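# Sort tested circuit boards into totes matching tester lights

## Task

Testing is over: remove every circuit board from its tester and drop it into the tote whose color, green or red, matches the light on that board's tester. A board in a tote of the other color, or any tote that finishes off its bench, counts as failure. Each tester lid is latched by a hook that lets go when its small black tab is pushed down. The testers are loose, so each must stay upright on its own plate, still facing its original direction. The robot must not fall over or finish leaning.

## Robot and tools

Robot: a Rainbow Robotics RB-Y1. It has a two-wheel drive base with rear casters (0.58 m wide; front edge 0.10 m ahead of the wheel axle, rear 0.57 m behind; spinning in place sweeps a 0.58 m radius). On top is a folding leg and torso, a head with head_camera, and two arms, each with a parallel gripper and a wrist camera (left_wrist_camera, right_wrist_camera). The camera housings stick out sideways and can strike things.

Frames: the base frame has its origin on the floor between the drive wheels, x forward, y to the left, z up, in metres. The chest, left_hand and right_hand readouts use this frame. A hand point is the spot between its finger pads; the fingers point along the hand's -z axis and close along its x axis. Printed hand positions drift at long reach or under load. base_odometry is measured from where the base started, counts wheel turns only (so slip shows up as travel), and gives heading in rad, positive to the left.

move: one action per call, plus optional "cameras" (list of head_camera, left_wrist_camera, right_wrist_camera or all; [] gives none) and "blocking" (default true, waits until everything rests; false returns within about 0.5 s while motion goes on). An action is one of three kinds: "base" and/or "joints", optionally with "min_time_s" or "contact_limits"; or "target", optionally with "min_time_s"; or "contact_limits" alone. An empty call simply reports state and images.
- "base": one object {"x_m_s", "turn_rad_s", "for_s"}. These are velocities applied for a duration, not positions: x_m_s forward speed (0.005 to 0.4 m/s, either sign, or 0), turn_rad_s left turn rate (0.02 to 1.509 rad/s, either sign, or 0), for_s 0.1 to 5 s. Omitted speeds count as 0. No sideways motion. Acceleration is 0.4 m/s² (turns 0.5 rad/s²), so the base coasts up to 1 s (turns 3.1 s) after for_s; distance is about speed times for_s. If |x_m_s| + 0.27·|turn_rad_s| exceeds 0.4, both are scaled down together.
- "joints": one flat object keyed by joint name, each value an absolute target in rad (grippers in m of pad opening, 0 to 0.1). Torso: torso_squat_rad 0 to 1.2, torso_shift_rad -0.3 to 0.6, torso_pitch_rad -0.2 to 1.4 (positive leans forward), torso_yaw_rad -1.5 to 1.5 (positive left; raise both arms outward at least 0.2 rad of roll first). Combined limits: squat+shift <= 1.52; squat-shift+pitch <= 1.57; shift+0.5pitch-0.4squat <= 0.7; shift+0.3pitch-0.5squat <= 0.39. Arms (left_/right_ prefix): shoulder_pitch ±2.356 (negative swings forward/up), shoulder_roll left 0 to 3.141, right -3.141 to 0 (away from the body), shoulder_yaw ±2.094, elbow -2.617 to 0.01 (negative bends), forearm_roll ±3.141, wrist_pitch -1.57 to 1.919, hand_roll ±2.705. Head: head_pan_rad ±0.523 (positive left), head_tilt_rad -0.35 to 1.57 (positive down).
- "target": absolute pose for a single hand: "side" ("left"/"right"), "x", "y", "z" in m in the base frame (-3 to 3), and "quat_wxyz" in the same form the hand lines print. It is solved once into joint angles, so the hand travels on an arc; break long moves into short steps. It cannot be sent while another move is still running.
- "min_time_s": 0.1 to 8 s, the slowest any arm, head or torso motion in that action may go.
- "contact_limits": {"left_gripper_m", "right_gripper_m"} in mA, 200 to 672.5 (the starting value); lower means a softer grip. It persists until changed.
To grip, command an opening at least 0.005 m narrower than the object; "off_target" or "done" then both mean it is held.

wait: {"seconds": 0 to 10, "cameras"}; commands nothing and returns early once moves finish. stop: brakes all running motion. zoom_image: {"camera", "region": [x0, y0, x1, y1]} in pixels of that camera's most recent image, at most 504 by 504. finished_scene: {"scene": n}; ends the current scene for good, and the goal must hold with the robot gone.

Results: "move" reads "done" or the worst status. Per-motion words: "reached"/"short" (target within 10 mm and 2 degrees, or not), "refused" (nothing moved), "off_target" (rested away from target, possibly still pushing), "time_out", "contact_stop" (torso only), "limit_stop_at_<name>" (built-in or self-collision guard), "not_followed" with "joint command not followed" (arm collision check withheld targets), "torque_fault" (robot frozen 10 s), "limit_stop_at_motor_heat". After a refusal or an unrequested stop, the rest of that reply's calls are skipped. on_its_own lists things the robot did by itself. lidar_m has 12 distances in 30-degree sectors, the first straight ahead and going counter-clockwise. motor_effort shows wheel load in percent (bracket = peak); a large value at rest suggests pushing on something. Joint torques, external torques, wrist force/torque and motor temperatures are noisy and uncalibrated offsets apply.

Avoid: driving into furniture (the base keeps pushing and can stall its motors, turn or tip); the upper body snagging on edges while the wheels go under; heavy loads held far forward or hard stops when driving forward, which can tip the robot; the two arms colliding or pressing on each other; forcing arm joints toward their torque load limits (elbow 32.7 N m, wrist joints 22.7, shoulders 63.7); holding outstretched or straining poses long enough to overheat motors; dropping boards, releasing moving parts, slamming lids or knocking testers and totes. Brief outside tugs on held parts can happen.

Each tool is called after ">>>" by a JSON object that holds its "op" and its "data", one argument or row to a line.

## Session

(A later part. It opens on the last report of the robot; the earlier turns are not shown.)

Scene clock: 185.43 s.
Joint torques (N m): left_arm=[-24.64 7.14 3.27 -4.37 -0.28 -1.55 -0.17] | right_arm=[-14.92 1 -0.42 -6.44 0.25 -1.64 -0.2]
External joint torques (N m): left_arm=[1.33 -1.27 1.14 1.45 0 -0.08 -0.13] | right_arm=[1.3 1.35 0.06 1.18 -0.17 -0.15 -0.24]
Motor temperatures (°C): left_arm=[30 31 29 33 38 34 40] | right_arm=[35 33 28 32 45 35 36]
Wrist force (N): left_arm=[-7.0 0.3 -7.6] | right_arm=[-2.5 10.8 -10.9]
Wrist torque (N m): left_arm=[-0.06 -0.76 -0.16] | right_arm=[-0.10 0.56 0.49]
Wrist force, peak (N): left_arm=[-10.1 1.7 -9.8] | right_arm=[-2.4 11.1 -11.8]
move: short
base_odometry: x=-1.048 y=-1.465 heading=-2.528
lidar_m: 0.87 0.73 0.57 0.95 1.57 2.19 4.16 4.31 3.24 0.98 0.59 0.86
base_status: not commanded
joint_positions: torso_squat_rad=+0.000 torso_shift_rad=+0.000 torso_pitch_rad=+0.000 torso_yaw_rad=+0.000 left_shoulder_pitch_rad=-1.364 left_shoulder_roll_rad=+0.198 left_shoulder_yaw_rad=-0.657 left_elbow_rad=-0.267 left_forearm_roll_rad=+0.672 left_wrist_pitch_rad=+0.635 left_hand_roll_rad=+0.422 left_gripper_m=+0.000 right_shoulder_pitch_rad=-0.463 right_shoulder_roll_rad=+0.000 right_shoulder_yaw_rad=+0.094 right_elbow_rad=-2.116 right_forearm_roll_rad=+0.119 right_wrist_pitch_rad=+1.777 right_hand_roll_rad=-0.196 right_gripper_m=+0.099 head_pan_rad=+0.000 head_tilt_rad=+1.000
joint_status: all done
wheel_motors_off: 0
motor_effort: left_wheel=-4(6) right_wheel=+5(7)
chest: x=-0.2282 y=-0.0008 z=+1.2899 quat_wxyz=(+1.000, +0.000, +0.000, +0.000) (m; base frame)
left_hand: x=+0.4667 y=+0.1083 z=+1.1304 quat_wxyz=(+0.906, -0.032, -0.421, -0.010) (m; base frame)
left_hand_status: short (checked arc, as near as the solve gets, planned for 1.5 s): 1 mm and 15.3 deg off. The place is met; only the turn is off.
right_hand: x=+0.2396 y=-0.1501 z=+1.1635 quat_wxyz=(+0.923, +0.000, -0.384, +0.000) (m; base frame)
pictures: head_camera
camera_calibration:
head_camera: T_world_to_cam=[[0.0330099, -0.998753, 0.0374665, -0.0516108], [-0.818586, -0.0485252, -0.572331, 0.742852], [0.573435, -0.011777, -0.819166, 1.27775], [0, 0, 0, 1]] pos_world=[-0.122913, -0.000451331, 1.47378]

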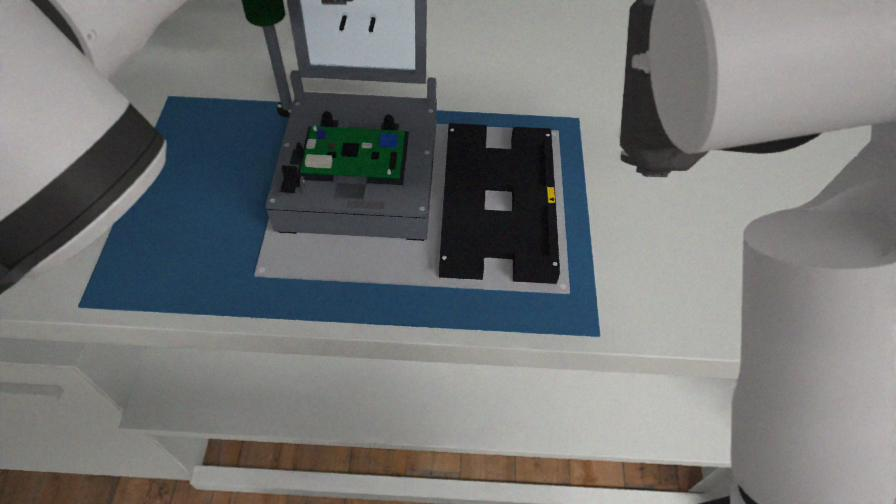

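>>> {"op": "move", "data": {
  "target": {"side": "left", "x": 0.436, "y": 0.108, "z": 1.17, "quat_wxyz": [0.953, 0, -0.301, 0]},
  "min_time_s": 1.5,
  "cameras": []
}}

>>> {"op": "move", "data": {
  "target": {"side": "left", "x": 0.30, "y": 0.11, "z": 1.23, "quat_wxyz": [0.98, 0, -0.199, 0]},
  "min_time_s": 1.5,
  "cameras": ["head_camera"]
}}

>>> {"op": "move", "data": {
  "target": {"side": "left", "x": 0.36, "y": 0.115, "z": 1.14, "quat_wxyz": [0.996, 0, -0.087, 0]},
  "min_time_s": 1.5,
  "cameras": []
}}

>>> {"op": "move", "data": {
  "joints": {"torso_pitch_rad": 0.2, "head_tilt_rad": 0.7, "left_gripper_m": 0.082},
  "min_time_s": 1.5,
  "cameras": ["head_camera", "left_wrist_camera"]
}}

Scene clock: 194.73 s.
Joint torques (N m): left_arm=[-25.04 9.89 3.15 -5.76 0.08 -0.76 -0.27] | right_arm=[-14.93 1.02 -0.11 -6.3 0.42 -1.65 -0.19]
External joint torques (N m): left_arm=[0.97 0.73 1.13 0.05 0.41 0.43 -0.23] | right_arm=[1.29 1.37 0.37 1.32 -0.01 -0.17 -0.23]
Motor temperatures (°C): left_arm=[30 31 29 33 38 34 40] | right_arm=[35 33 28 32 45 35 36]
Wrist force (N): left_arm=[-5.5 0.0 -8.3] | right_arm=[-2.4 10.8 -11.3]
Wrist torque (N m): left_arm=[-0.04 -0.66 -0.17] | right_arm=[-0.11 0.59 0.48]
Wrist force, peak (N): left_arm=[-15.8 0.9 -10.4] | right_arm=[-2.6 11.3 -11.4]
move: short
base_odometry: x=-1.048 y=-1.465 heading=-2.528
lidar_m: 0.87 0.73 0.57 0.95 1.58 2.19 4.17 4.31 3.23 0.98 0.59 0.86
base_status: not commanded
joint_positions: torso_squat_rad=+0.000 torso_shift_rad=+0.000 torso_pitch_rad=+0.000 torso_yaw_rad=+0.000 left_shoulder_pitch_rad=-1.505 left_shoulder_roll_rad=+0.220 left_shoulder_yaw_rad=-0.617 left_elbow_rad=-0.267 left_forearm_roll_rad=+0.737 left_wrist_pitch_rad=+1.004 left_hand_roll_rad=+0.372 left_gripper_m=+0.000 right_shoulder_pitch_rad=-0.463 right_shoulder_roll_rad=+0.000 right_shoulder_yaw_rad=+0.094 right_elbow_rad=-2.116 right_forearm_roll_rad=+0.119 right_wrist_pitch_rad=+1.777 right_hand_roll_rad=-0.196 right_gripper_m=+0.099 head_pan_rad=+0.000 head_tilt_rad=+1.000
joint_status: all done
wheel_motors_off: 0
motor_effort: left_wheel=-5(7) right_wheel=+6(7)
chest: x=-0.2280 y=-0.0008 z=+1.2899 quat_wxyz=(+1.000, +0.000, +0.000, +0.000) (m; base frame)
left_hand: x=+0.4353 y=+0.1081 z=+1.1698 quat_wxyz=(+0.948, -0.004, -0.319, -0.002) (m; base frame)
left_hand_status: short (checked arc, as near as the solve gets, planned for 1.5 s): 1 mm and 2.2 deg off. The place is met; only the turn is off.
right_hand: x=+0.2397 y=-0.1500 z=+1.1634 quat_wxyz=(+0.923, +0.000, -0.384, +0.000) (m; base frame)
pictures: none
No camera images: "cameras" was empty.

Scene clock: 196.90 s.
Joint torques (N m): left_arm=[-21.36 7.11 8.38 -4.41 -0.12 -0.81 0.02] | right_arm=[-15.04 0.81 -0.18 -6.33 0.3 -1.66 -0.16]
External joint torques (N m): left_arm=[1.35 -0.2 0.73 0.01 0.36 -0.19 0.05] | right_arm=[1.18 1.16 0.31 1.29 -0.13 -0.18 -0.2]
Motor temperatures (°C): left_arm=[30 31 29 33 38 34 40] | right_arm=[35 33 28 32 45 35 36]
Wrist force (N): left_arm=[-4.2 0.0 -9.1] | right_arm=[-2.2 10.9 -11.3]
Wrist torque (N m): left_arm=[-0.08 -0.58 -0.19] | right_arm=[-0.10 0.61 0.48]
Wrist force, peak (N): left_arm=[-5.4 1.0 -9.1] | right_arm=[-2.5 11.2 -11.5]
move: done
base_odometry: x=-1.048 y=-1.465 heading=-2.528
lidar_m: 0.87 0.74 0.57 0.95 1.57 2.19 4.17 4.31 3.24 0.98 0.60 0.85
base_status: not commanded
joint_positions: torso_squat_rad=+0.000 torso_shift_rad=+0.000 torso_pitch_rad=+0.000 torso_yaw_rad=+0.000 left_shoulder_pitch_rad=-1.254 left_shoulder_roll_rad=+0.497 left_shoulder_yaw_rad=-0.513 left_elbow_rad=-1.327 left_forearm_roll_rad=+0.809 left_wrist_pitch_rad=+1.833 left_hand_roll_rad=+0.739 left_gripper_m=+0.000 right_shoulder_pitch_rad=-0.463 right_shoulder_roll_rad=+0.000 right_shoulder_yaw_rad=+0.094 right_elbow_rad=-2.116 right_forearm_roll_rad=+0.119 right_wrist_pitch_rad=+1.777 right_hand_roll_rad=-0.196 right_gripper_m=+0.099 head_pan_rad=+0.000 head_tilt_rad=+1.000
joint_status: all done
wheel_motors_off: 0
motor_effort: left_wheel=-5(6) right_wheel=+5(7)
chest: x=-0.2280 y=-0.0008 z=+1.2899 quat_wxyz=(+1.000, +0.000, +0.000, +0.000) (m; base frame)
left_hand: x=+0.2996 y=+0.1099 z=+1.2303 quat_wxyz=(+0.980, +0.000, -0.198, +0.000) (m; base frame)
left_hand_status: reached (checked arc, planned for 1.5 s): 0 mm and 0.2 deg off.
right_hand: x=+0.2397 y=-0.1500 z=+1.1634 quat_wxyz=(+0.923, +0.000, -0.384, +0.000) (m; base frame)
pictures: head_camera
camera_calibration:
head_camera: T_world_to_cam=[[0.0330604, -0.99875, 0.037484, -0.051606], [-0.818708, -0.0485741, -0.572152, 0.742685], [0.573257, -0.0117729, -0.819291, 1.2778], [0, 0, 0, 1]] pos_world=[-0.122762, -0.000422739, 1.47376]

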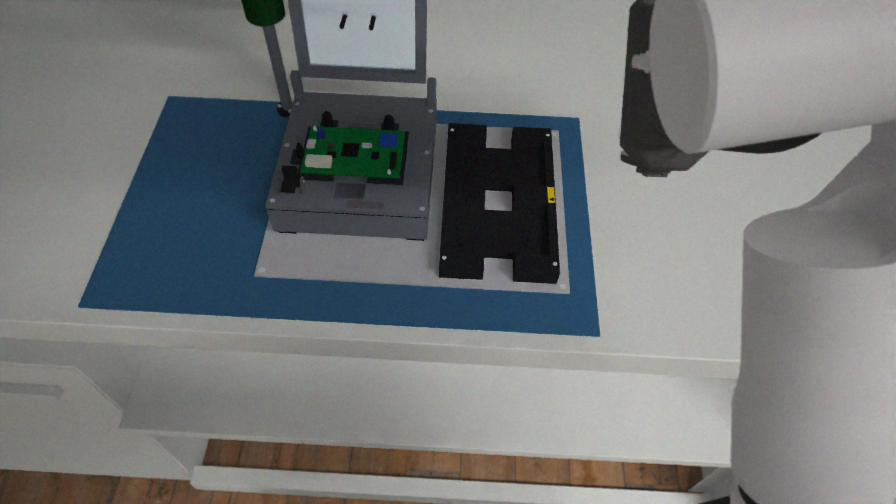

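Scene clock: 199.07 s.
Joint torques (N m): left_arm=[-23.76 8.35 1.08 -4.93 0.08 -0.58 0.19] | right_arm=[-15.22 1.11 -0.35 -6.35 0.34 -1.55 -0.19]
External joint torques (N m): left_arm=[1.72 -0.66 -0.86 1.22 0.18 0.03 0.2] | right_arm=[1 1.47 0.13 1.27 -0.09 -0.07 -0.23]
Motor temperatures (°C): left_arm=[30 31 29 33 38 34 40] | right_arm=[35 33 28 32 45 35 36]
Wrist force (N): left_arm=[-3.5 0.0 -9.7] | right_arm=[-2.4 10.9 -11.4]
Wrist torque (N m): left_arm=[-0.02 -0.53 -0.20] | right_arm=[-0.09 0.57 0.48]
Wrist force, peak (N): left_arm=[-4.7 1.4 -9.7] | right_arm=[-2.5 11.3 -11.4]
move: short
base_odometry: x=-1.048 y=-1.465 heading=-2.528
lidar_m: 0.88 0.73 0.56 0.95 1.58 2.19 4.16 4.31 3.23 0.98 0.59 0.87
base_status: not commanded
joint_positions: torso_squat_rad=+0.000 torso_shift_rad=+0.000 torso_pitch_rad=+0.000 torso_yaw_rad=+0.000 left_shoulder_pitch_rad=-1.508 left_shoulder_roll_rad=+0.231 left_shoulder_yaw_rad=-0.519 left_elbow_rad=-0.267 left_forearm_roll_rad=+0.798 left_wrist_pitch_rad=+1.384 left_hand_roll_rad=+0.294 left_gripper_m=+0.000 right_shoulder_pitch_rad=-0.463 right_shoulder_roll_rad=+0.000 right_shoulder_yaw_rad=+0.094 right_elbow_rad=-2.116 right_forearm_roll_rad=+0.119 right_wrist_pitch_rad=+1.777 right_hand_roll_rad=-0.196 right_gripper_m=+0.099 head_pan_rad=+0.000 head_tilt_rad=+1.000
joint_status: all done
wheel_motors_off: 0
motor_effort: left_wheel=-4(6) right_wheel=+5(7)
chest: x=-0.2281 y=-0.0008 z=+1.2899 quat_wxyz=(+1.000, +0.000, +0.000, +0.000) (m; base frame)
left_hand: x=+0.3594 y=+0.1151 z=+1.1402 quat_wxyz=(+0.991, -0.009, -0.134, -0.001) (m; base frame)
left_hand_status: short (checked arc, as near as the solve gets, planned for 1.5 s): 1 mm and 5.6 deg off. The place is met; only the turn is off.
right_hand: x=+0.2397 y=-0.1500 z=+1.1634 quat_wxyz=(+0.923, +0.000, -0.384, +0.000) (m; base frame)
pictures: none
No camera images: "cameras" was empty.

Scene clock: 200.87 s.
Joint torques (N m): left_arm=[-23.23 7.15 0.99 -4.78 0.1 -0.2 0.17] | right_arm=[-12.52 1.34 -0.17 -7.22 0.29 -1.25 -0.2]
External joint torques (N m): left_arm=[1.52 -0.68 -0.87 1.23 0.09 0.03 0.18] | right_arm=[1.3 1.11 -0.08 1.28 -0.12 -0.08 -0.23]
Motor temperatures (°C): left_arm=[30 31 29 33 38 34 40] | right_arm=[35 33 28 32 45 35 36]
Wrist force (N): left_arm=[-2.0 0.1 -9.7] | right_arm=[-1.5 11.0 -12.2]
Wrist torque (N m): left_arm=[-0.05 -0.44 -0.21] | right_arm=[-0.08 0.65 0.51]
Wrist force, peak (N): left_arm=[-2.6 0.3 -10.1] | right_arm=[-1.7 11.3 -12.3]
move: done
base_odometry: x=-1.048 y=-1.465 heading=-2.528
lidar_m: 0.88 0.73 0.57 0.96 1.57 2.19 4.16 4.31 3.23 0.98 0.60 0.86
base_status: not commanded
joint_positions: torso_squat_rad=+0.000 torso_shift_rad=+0.000 torso_pitch_rad=+0.200 torso_yaw_rad=+0.000 left_shoulder_pitch_rad=-1.508 left_shoulder_roll_rad=+0.231 left_shoulder_yaw_rad=-0.519 left_elbow_rad=-0.267 left_forearm_roll_rad=+0.798 left_wrist_pitch_rad=+1.384 left_hand_roll_rad=+0.294 left_gripper_m=+0.082 right_shoulder_pitch_rad=-0.463 right_shoulder_roll_rad=+0.000 right_shoulder_yaw_rad=+0.094 right_elbow_rad=-2.116 right_forearm_roll_rad=+0.119 right_wrist_pitch_rad=+1.777 right_hand_roll_rad=-0.196 right_gripper_m=+0.099 head_pan_rad=+0.000 head_tilt_rad=+0.700
joint_status: all done
wheel_motors_off: 0
motor_effort: left_wheel=-5(6) right_wheel=+5(6)
chest: x=-0.1666 y=-0.0008 z=+1.2838 quat_wxyz=(+0.995, +0.000, +0.100, +0.000) (m; base frame)
left_hand: x=+0.3794 y=+0.1151 z=+1.0203 quat_wxyz=(+0.999, -0.009, -0.035, +0.000) (m; base frame)
right_hand: x=+0.2668 y=-0.1500 z=+1.0668 quat_wxyz=(+0.957, +0.000, -0.290, +0.000) (m; base frame)
pictures: head_camera, left_wrist_camera
camera_calibration:
head_camera: T_world_to_cam=[[0.0289746, -0.998756, 0.0405897, -0.059403], [-0.757529, -0.0484334, -0.651002, 0.939675], [0.652158, -0.0118854, -0.75799, 1.12599], [0, 0, 0, 1]] pos_world=[-0.0207711, -0.000434612, 1.46763]
left_wrist_camera: T_world_to_cam=[[0.998267, 0.0161067, 0.0565944, -0.439671], [-0.014688, -0.863151, 0.504733, -0.375775], [0.0569791, -0.50469, -0.861418, 0.984398], [0, 0, 0, 1]] pos_world=[0.3773, 0.179547, 1.06253]

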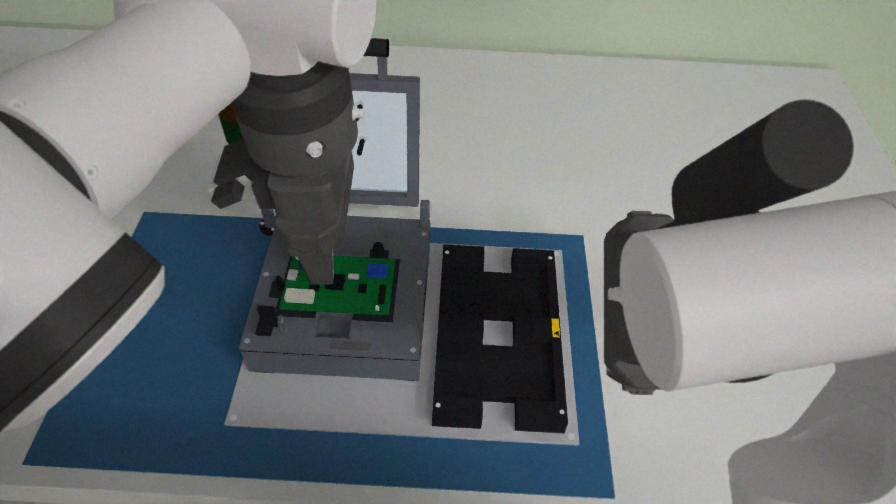

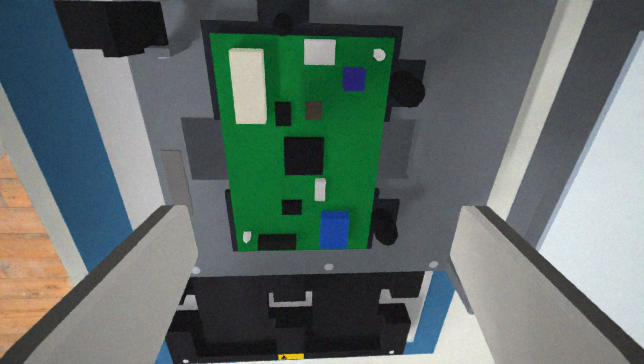

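>>> {"op": "move", "data": {
  "joints": {"torso_pitch_rad": 0.32, "head_tilt_rad": 0.6},
  "min_time_s": 1.5,
  "cameras": ["head_camera", "left_wrist_camera"]
}}

>>> {"op": "zoom_image", "data": {
  "camera": "head_camera",
  "region": [230, 220, 450, 420]
}}

Scene clock: 211.10 s.
Joint torques (N m): left_arm=[-22.3 6.57 0.94 -4.57 -0.07 0 0.11] | right_arm=[-10.88 1.62 0.38 -7.56 0.18 -1.02 -0.17]
External joint torques (N m): left_arm=[1.54 -0.39 -0.84 1.24 -0.14 0.01 0.11] | right_arm=[1.23 1.04 0.23 1.31 -0.2 -0.05 -0.2]
Motor temperatures (°C): left_arm=[31 31 29 32 38 34 40] | right_arm=[35 33 28 32 45 35 36]
Wrist force (N): left_arm=[-1.7 -2.6 -8.7] | right_arm=[-0.5 11.0 -12.4]
Wrist torque (N m): left_arm=[-0.10 -0.48 -0.35] | right_arm=[-0.09 0.70 0.51]
Wrist force, peak (N): left_arm=[-0.9 -3.0 -10.7] | right_arm=[-0.9 11.3 -12.6]
move: done
base_odometry: x=-1.048 y=-1.465 heading=-2.528
lidar_m: 0.87 0.74 0.56 0.96 1.57 2.18 4.17 4.31 3.23 0.98 0.59 0.85
base_status: not commanded
joint_positions: torso_squat_rad=+0.000 torso_shift_rad=+0.000 torso_pitch_rad=+0.320 torso_yaw_rad=+0.000 left_shoulder_pitch_rad=-1.508 left_shoulder_roll_rad=+0.231 left_shoulder_yaw_rad=-0.519 left_elbow_rad=-0.267 left_forearm_roll_rad=+0.798 left_wrist_pitch_rad=+1.384 left_hand_roll_rad=+0.294 left_gripper_m=+0.082 right_shoulder_pitch_rad=-0.463 right_shoulder_roll_rad=+0.000 right_shoulder_yaw_rad=+0.094 right_elbow_rad=-2.116 right_forearm_roll_rad=+0.119 right_wrist_pitch_rad=+1.777 right_hand_roll_rad=-0.196 right_gripper_m=+0.099 head_pan_rad=+0.000 head_tilt_rad=+0.600
joint_status: all done
wheel_motors_off: 0
motor_effort: left_wheel=-4(6) right_wheel=+4(6)
chest: x=-0.1307 y=-0.0008 z=+1.2742 quat_wxyz=(+0.987, +0.000, +0.159, +0.000) (m; base frame)
left_hand: x=+0.3798 y=+0.1151 z=+0.9473 quat_wxyz=(+1.000, -0.009, +0.025, +0.001) (m; base frame)
right_hand: x=+0.2735 y=-0.1499 z=+1.0070 quat_wxyz=(+0.973, +0.000, -0.232, +0.000) (m; base frame)
pictures: head_camera, left_wrist_camera
camera_calibration:
head_camera: T_world_to_cam=[[0.0297675, -0.998756, 0.0400137, -0.0594634], [-0.770342, -0.0484317, -0.63579, 0.949217], [0.636936, -0.0118983, -0.770825, 1.09212], [0, 0, 0, 1]] pos_world=[0.0373811, -0.000422799, 1.44771]
left_wrist_camera: T_world_to_cam=[[0.997866, 0.0161562, -0.0632691, -0.322211], [0.0458624, -0.863109, 0.502931, -0.360234], [-0.0464827, -0.504759, -0.862008, 0.961396], [0, 0, 0, 1]] pos_world=[0.382733, 0.179557, 0.989518]

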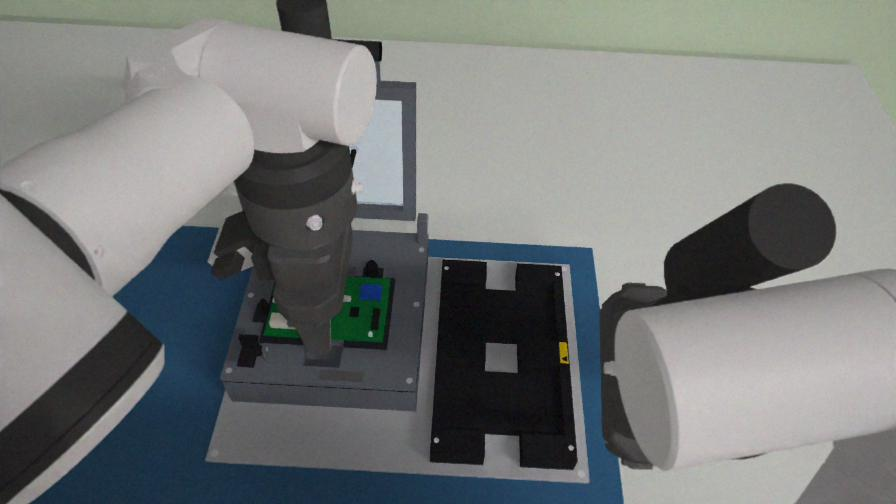

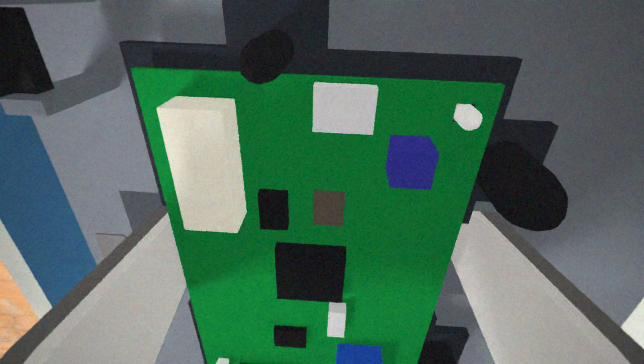

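Scaled by 2.291 from the camera's 896x504 image, which has a finer 1280x720 frame.

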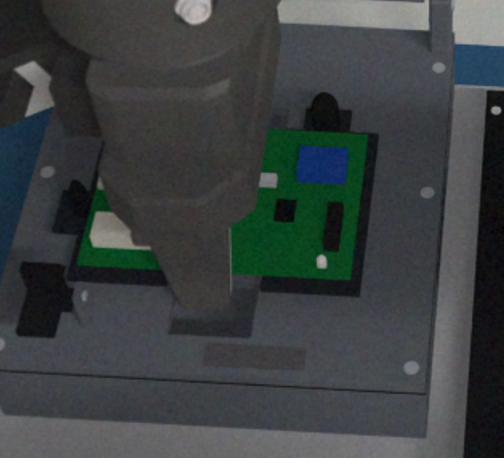

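>>> {"op": "move", "data": {
  "target": {"side": "left", "x": 0.379, "y": 0.112, "z": 0.95, "quat_wxyz": [1, 0, 0, 0]},
  "min_time_s": 1.5,
  "cameras": ["left_wrist_camera"]
}}

>>> {"op": "zoom_image", "data": {
  "camera": "left_wrist_camera",
  "region": [100, 100, 560, 364]
}}

Scene clock: 217.87 s.
Joint torques (N m): left_arm=[-21.32 7.29 2.5 -6.34 0.13 0.05 0.4] | right_arm=[-10.9 1.86 0.15 -7.65 0.26 -1.08 -0.17]
External joint torques (N m): left_arm=[1.87 0.88 -1.31 -0.13 0.11 0.13 0.4] | right_arm=[1.21 1.28 0.01 1.22 -0.12 -0.11 -0.19]
Motor temperatures (°C): left_arm=[31 31 29 33 38 34 40] | right_arm=[35 33 28 32 45 35 36]
Wrist force (N): left_arm=[-1.7 0.1 -9.1] | right_arm=[-0.8 10.8 -12.1]
Wrist torque (N m): left_arm=[-0.07 -0.45 -0.21] | right_arm=[-0.08 0.66 0.50]
Wrist force, peak (N): left_arm=[1.3 -35.2 3.7] | right_arm=[-0.6 11.3 -12.7]
move: done
base_odometry: x=-1.048 y=-1.465 heading=-2.528
lidar_m: 0.88 0.74 0.57 0.96 1.57 2.19 4.16 4.32 3.22 0.98 0.59 0.86
base_status: not commanded
joint_positions: torso_squat_rad=+0.000 torso_shift_rad=+0.000 torso_pitch_rad=+0.320 torso_yaw_rad=+0.000 left_shoulder_pitch_rad=-1.367 left_shoulder_roll_rad=+0.304 left_shoulder_yaw_rad=-0.551 left_elbow_rad=-0.624 left_forearm_roll_rad=+0.757 left_wrist_pitch_rad=+1.478 left_hand_roll_rad=+0.450 left_gripper_m=+0.082 right_shoulder_pitch_rad=-0.463 right_shoulder_roll_rad=+0.000 right_shoulder_yaw_rad=+0.094 right_elbow_rad=-2.116 right_forearm_roll_rad=+0.119 right_wrist_pitch_rad=+1.777 right_hand_roll_rad=-0.196 right_gripper_m=+0.099 head_pan_rad=+0.000 head_tilt_rad=+0.600
joint_status: all done
wheel_motors_off: 0
motor_effort: left_wheel=-2(9) right_wheel=+7(7)
chest: x=-0.1308 y=-0.0008 z=+1.2742 quat_wxyz=(+0.987, +0.000, +0.159, +0.000) (m; base frame)
left_hand: x=+0.3788 y=+0.1118 z=+0.9502 quat_wxyz=(+1.000, +0.000, +0.002, +0.000) (m; base frame)
left_hand_status: reached (checked arc, planned for 1.5 s): 0 mm and 0.3 deg off.
right_hand: x=+0.2735 y=-0.1499 z=+1.0070 quat_wxyz=(+0.973, +0.000, -0.232, +0.000) (m; base frame)
pictures: left_wrist_camera
camera_calibration:
left_wrist_camera: T_world_to_cam=[[0.999739, 0.0151011, -0.0171678, -0.365375], [0.021559, -0.872668, 0.487838, -0.33983], [-0.0076149, -0.488081, -0.872765, 0.955767], [0, 0, 0, 1]] pos_world=[0.379884, 0.175451, 0.993669]

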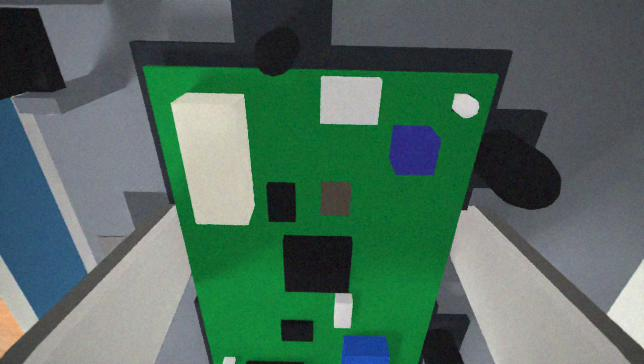

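Scaled by 1.096 from the camera's 644x364 image, which has a finer 920x520 frame.

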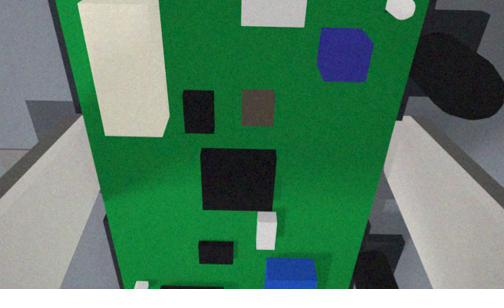

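>>> {"op": "move", "data": {
  "joints": {"left_gripper_m": 0.04},
  "cameras": ["left_wrist_camera"]
}}

Scene clock: 222.00 s.
Joint torques (N m): left_arm=[-23.98 8.09 3.12 -6.2 -1.15 -3.12 0.35] | right_arm=[-11.01 1.68 0.08 -7.47 0.28 -1.09 -0.16]
External joint torques (N m): left_arm=[-0.8 1.68 -0.69 0.02 -1.17 -3.05 0.35] | right_arm=[1.11 1.1 -0.06 1.4 -0.11 -0.13 -0.19]
Motor temperatures (°C): left_arm=[31 31 29 33 38 34 40] | right_arm=[35 33 28 32 45 35 36]
Wrist force (N): left_arm=[-16.7 -0.1 -3.5] | right_arm=[-0.4 11.0 -12.5]
Wrist torque (N m): left_arm=[-0.06 -0.15 -0.35] | right_arm=[-0.08 0.71 0.52]
Wrist force, peak (N): left_arm=[-20.4 0.2 -5.4] | right_arm=[-1.0 11.3 -12.5]
move: off_target
base_odometry: x=-1.047 y=-1.465 heading=-2.528
lidar_m: 0.88 0.73 0.56 0.96 1.57 2.19 4.16 4.32 3.24 0.98 0.59 0.87
base_status: not commanded
joint_positions: torso_squat_rad=+0.000 torso_shift_rad=+0.000 torso_pitch_rad=+0.320 torso_yaw_rad=+0.000 left_shoulder_pitch_rad=-1.366 left_shoulder_roll_rad=+0.304 left_shoulder_yaw_rad=-0.551 left_elbow_rad=-0.624 left_forearm_roll_rad=+0.757 left_wrist_pitch_rad=+1.478 left_hand_roll_rad=+0.450 left_gripper_m=+0.071 right_shoulder_pitch_rad=-0.463 right_shoulder_roll_rad=+0.000 right_shoulder_yaw_rad=+0.094 right_elbow_rad=-2.116 right_forearm_roll_rad=+0.119 right_wrist_pitch_rad=+1.777 right_hand_roll_rad=-0.196 right_gripper_m=+0.099 head_pan_rad=+0.000 head_tilt_rad=+0.600
joint_status: left_gripper_m off_target (ended at +0.071, target +0.040)
wheel_motors_off: 0
motor_effort: left_wheel=-3(5) right_wheel=+6(7)
chest: x=-0.1310 y=-0.0008 z=+1.2743 quat_wxyz=(+0.987, +0.000, +0.159, +0.000) (m; base frame)
left_hand: x=+0.3782 y=+0.1119 z=+0.9499 quat_wxyz=(+1.000, +0.000, +0.003, +0.000) (m; base frame)
right_hand: x=+0.2734 y=-0.1499 z=+1.0071 quat_wxyz=(+0.973, +0.000, -0.232, +0.000) (m; base frame)
pictures: left_wrist_camera
camera_calibration:
left_wrist_camera: T_world_to_cam=[[0.999713, 0.0151491, -0.018549, -0.363487], [0.0222733, -0.872755, 0.48765, -0.339715], [-0.0088013, -0.487923, -0.872842, 0.956082], [0, 0, 0, 1]] pos_world=[0.379364, 0.175513, 0.993429]

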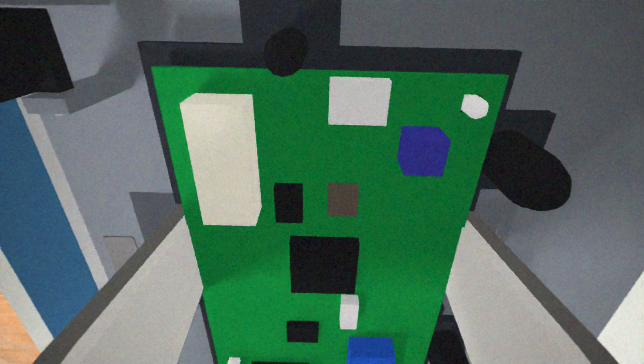

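>>> {"op": "move", "data": {
  "target": {"side": "left", "x": 0.3765, "y": 0.112, "z": 0.95, "quat_wxyz": [1, 0, 0, 0]},
  "min_time_s": 1,
  "cameras": []
}}

Scene clock: 232.60 s.
Joint torques (N m): left_arm=[-20.99 6.79 3.09 -6.17 0.39 0.24 0.47] | right_arm=[-10.66 1.76 0.17 -7.54 0.22 -1.1 -0.23]
External joint torques (N m): left_arm=[2.04 0.46 -0.96 0.09 0.37 0.32 0.47] | right_arm=[1.45 1.18 0.02 1.33 -0.16 -0.14 -0.26]
Motor temperatures (°C): left_arm=[31 31 29 33 38 34 40] | right_arm=[35 33 28 32 45 35 36]
Wrist force (N): left_arm=[-0.5 0.1 -10.3] | right_arm=[-0.6 10.6 -12.6]
Wrist torque (N m): left_arm=[-0.12 -0.45 -0.27] | right_arm=[-0.04 0.70 0.51]
Wrist force, peak (N): left_arm=[-16.3 0.1 -6.0] | right_arm=[-0.8 11.2 -12.6]
move: done
base_odometry: x=-1.047 y=-1.465 heading=-2.528
lidar_m: 0.88 0.73 0.57 0.96 1.57 2.18 4.16 4.30 3.23 0.98 0.60 0.86
base_status: not commanded
joint_positions: torso_squat_rad=+0.000 torso_shift_rad=+0.000 torso_pitch_rad=+0.320 torso_yaw_rad=+0.000 left_shoulder_pitch_rad=-1.347 left_shoulder_roll_rad=+0.314 left_shoulder_yaw_rad=-0.553 left_elbow_rad=-0.670 left_forearm_roll_rad=+0.754 left_wrist_pitch_rad=+1.490 left_hand_roll_rad=+0.467 left_gripper_m=+0.071 right_shoulder_pitch_rad=-0.463 right_shoulder_roll_rad=+0.000 right_shoulder_yaw_rad=+0.094 right_elbow_rad=-2.116 right_forearm_roll_rad=+0.119 right_wrist_pitch_rad=+1.777 right_hand_roll_rad=-0.196 right_gripper_m=+0.099 head_pan_rad=+0.000 head_tilt_rad=+0.600
joint_status: all done
wheel_motors_off: 0
motor_effort: left_wheel=-2(4) right_wheel=+6(7)
chest: x=-0.1308 y=-0.0008 z=+1.2742 quat_wxyz=(+0.987, +0.000, +0.159, +0.000) (m; base frame)
left_hand: x=+0.3766 y=+0.1118 z=+0.9500 quat_wxyz=(+1.000, +0.000, +0.001, +0.000) (m; base frame)
left_hand_status: reached (checked arc, planned for 1.0 s): 0 mm and 0.1 deg off.
right_hand: x=+0.2735 y=-0.1499 z=+1.0071 quat_wxyz=(+0.973, +0.000, -0.232, +0.000) (m; base frame)
pictures: none
No camera images: "cameras" was empty.

Balanced. Rock out the pins.

>>> {"op": "move", "data": {
  "target": {"side": "left", "x": 0.3765, "y": 0.112, "z": 0.958, "quat_wxyz": [0.99899, 0.045, 0, 0]},
  "min_time_s": 1.5,
  "cameras": ["left_wrist_camera"]
}}

>>> {"op": "move", "data": {
  "target": {"side": "left", "x": 0.3765, "y": 0.112, "z": 0.972, "quat_wxyz": [1, 0, 0, 0]},
  "min_time_s": 1.5,
  "cameras": ["left_wrist_camera"]
}}

Scene clock: 241.03 s.
Joint torques (N m): left_arm=[-22.02 8.31 1.59 -2.89 -1.41 1.86 0.08] | right_arm=[-10.94 1.75 0.52 -7.5 0.2 -1.04 -0.17]
External joint torques (N m): left_arm=[1.19 2.16 -2.29 3.09 -1.28 1.85 0.08] | right_arm=[1.17 1.17 0.37 1.37 -0.19 -0.08 -0.2]
Motor temperatures (°C): left_arm=[31 31 29 33 38 34 40] | right_arm=[34 33 28 32 45 35 36]
Wrist force (N): left_arm=[1.0 -8.8 -12.3] | right_arm=[-0.7 11.1 -12.5]
Wrist torque (N m): left_arm=[-0.09 -0.60 0.20] | right_arm=[-0.10 0.69 0.51]
Wrist force, peak (N): left_arm=[9.3 -4.3 -17.4] | right_arm=[-0.7 11.2 -12.7]
move: done
base_odometry: x=-1.048 y=-1.465 heading=-2.528
lidar_m: 0.88 0.74 0.57 0.96 1.57 2.18 4.16 4.31 3.23 0.98 0.60 0.86
base_status: not commanded
joint_positions: torso_squat_rad=+0.000 torso_shift_rad=+0.000 torso_pitch_rad=+0.320 torso_yaw_rad=+0.000 left_shoulder_pitch_rad=-1.391 left_shoulder_roll_rad=+0.285 left_shoulder_yaw_rad=-0.598 left_elbow_rad=-0.640 left_forearm_roll_rad=+0.710 left_wrist_pitch_rad=+1.527 left_hand_roll_rad=+0.510 left_gripper_m=+0.071 right_shoulder_pitch_rad=-0.463 right_shoulder_roll_rad=+0.000 right_shoulder_yaw_rad=+0.094 right_elbow_rad=-2.116 right_forearm_roll_rad=+0.119 right_wrist_pitch_rad=+1.777 right_hand_roll_rad=-0.196 right_gripper_m=+0.099 head_pan_rad=+0.000 head_tilt_rad=+0.600
joint_status: all done
wheel_motors_off: 0
motor_effort: left_wheel=-3(4) right_wheel=+5(8)
chest: x=-0.1307 y=-0.0008 z=+1.2742 quat_wxyz=(+0.987, +0.000, +0.159, +0.000) (m; base frame)
left_hand: x=+0.3766 y=+0.1112 z=+0.9580 quat_wxyz=(+0.999, +0.044, +0.000, +0.000) (m; base frame)
left_hand_status: reached (checked arc, planned for 1.5 s): 1 mm and 0.1 deg off.
right_hand: x=+0.2736 y=-0.1500 z=+1.0069 quat_wxyz=(+0.973, +0.000, -0.232, +0.000) (m; base frame)
pictures: left_wrist_camera
camera_calibration:
left_wrist_camera: T_world_to_cam=[[0.999824, 0.0156382, -0.0103988, -0.369663], [0.0185259, -0.912082, 0.40959, -0.263653], [-0.00307931, -0.40971, -0.912211, 0.989635], [0, 0, 0, 1]] pos_world=[0.37753, 0.170771, 1.0069]

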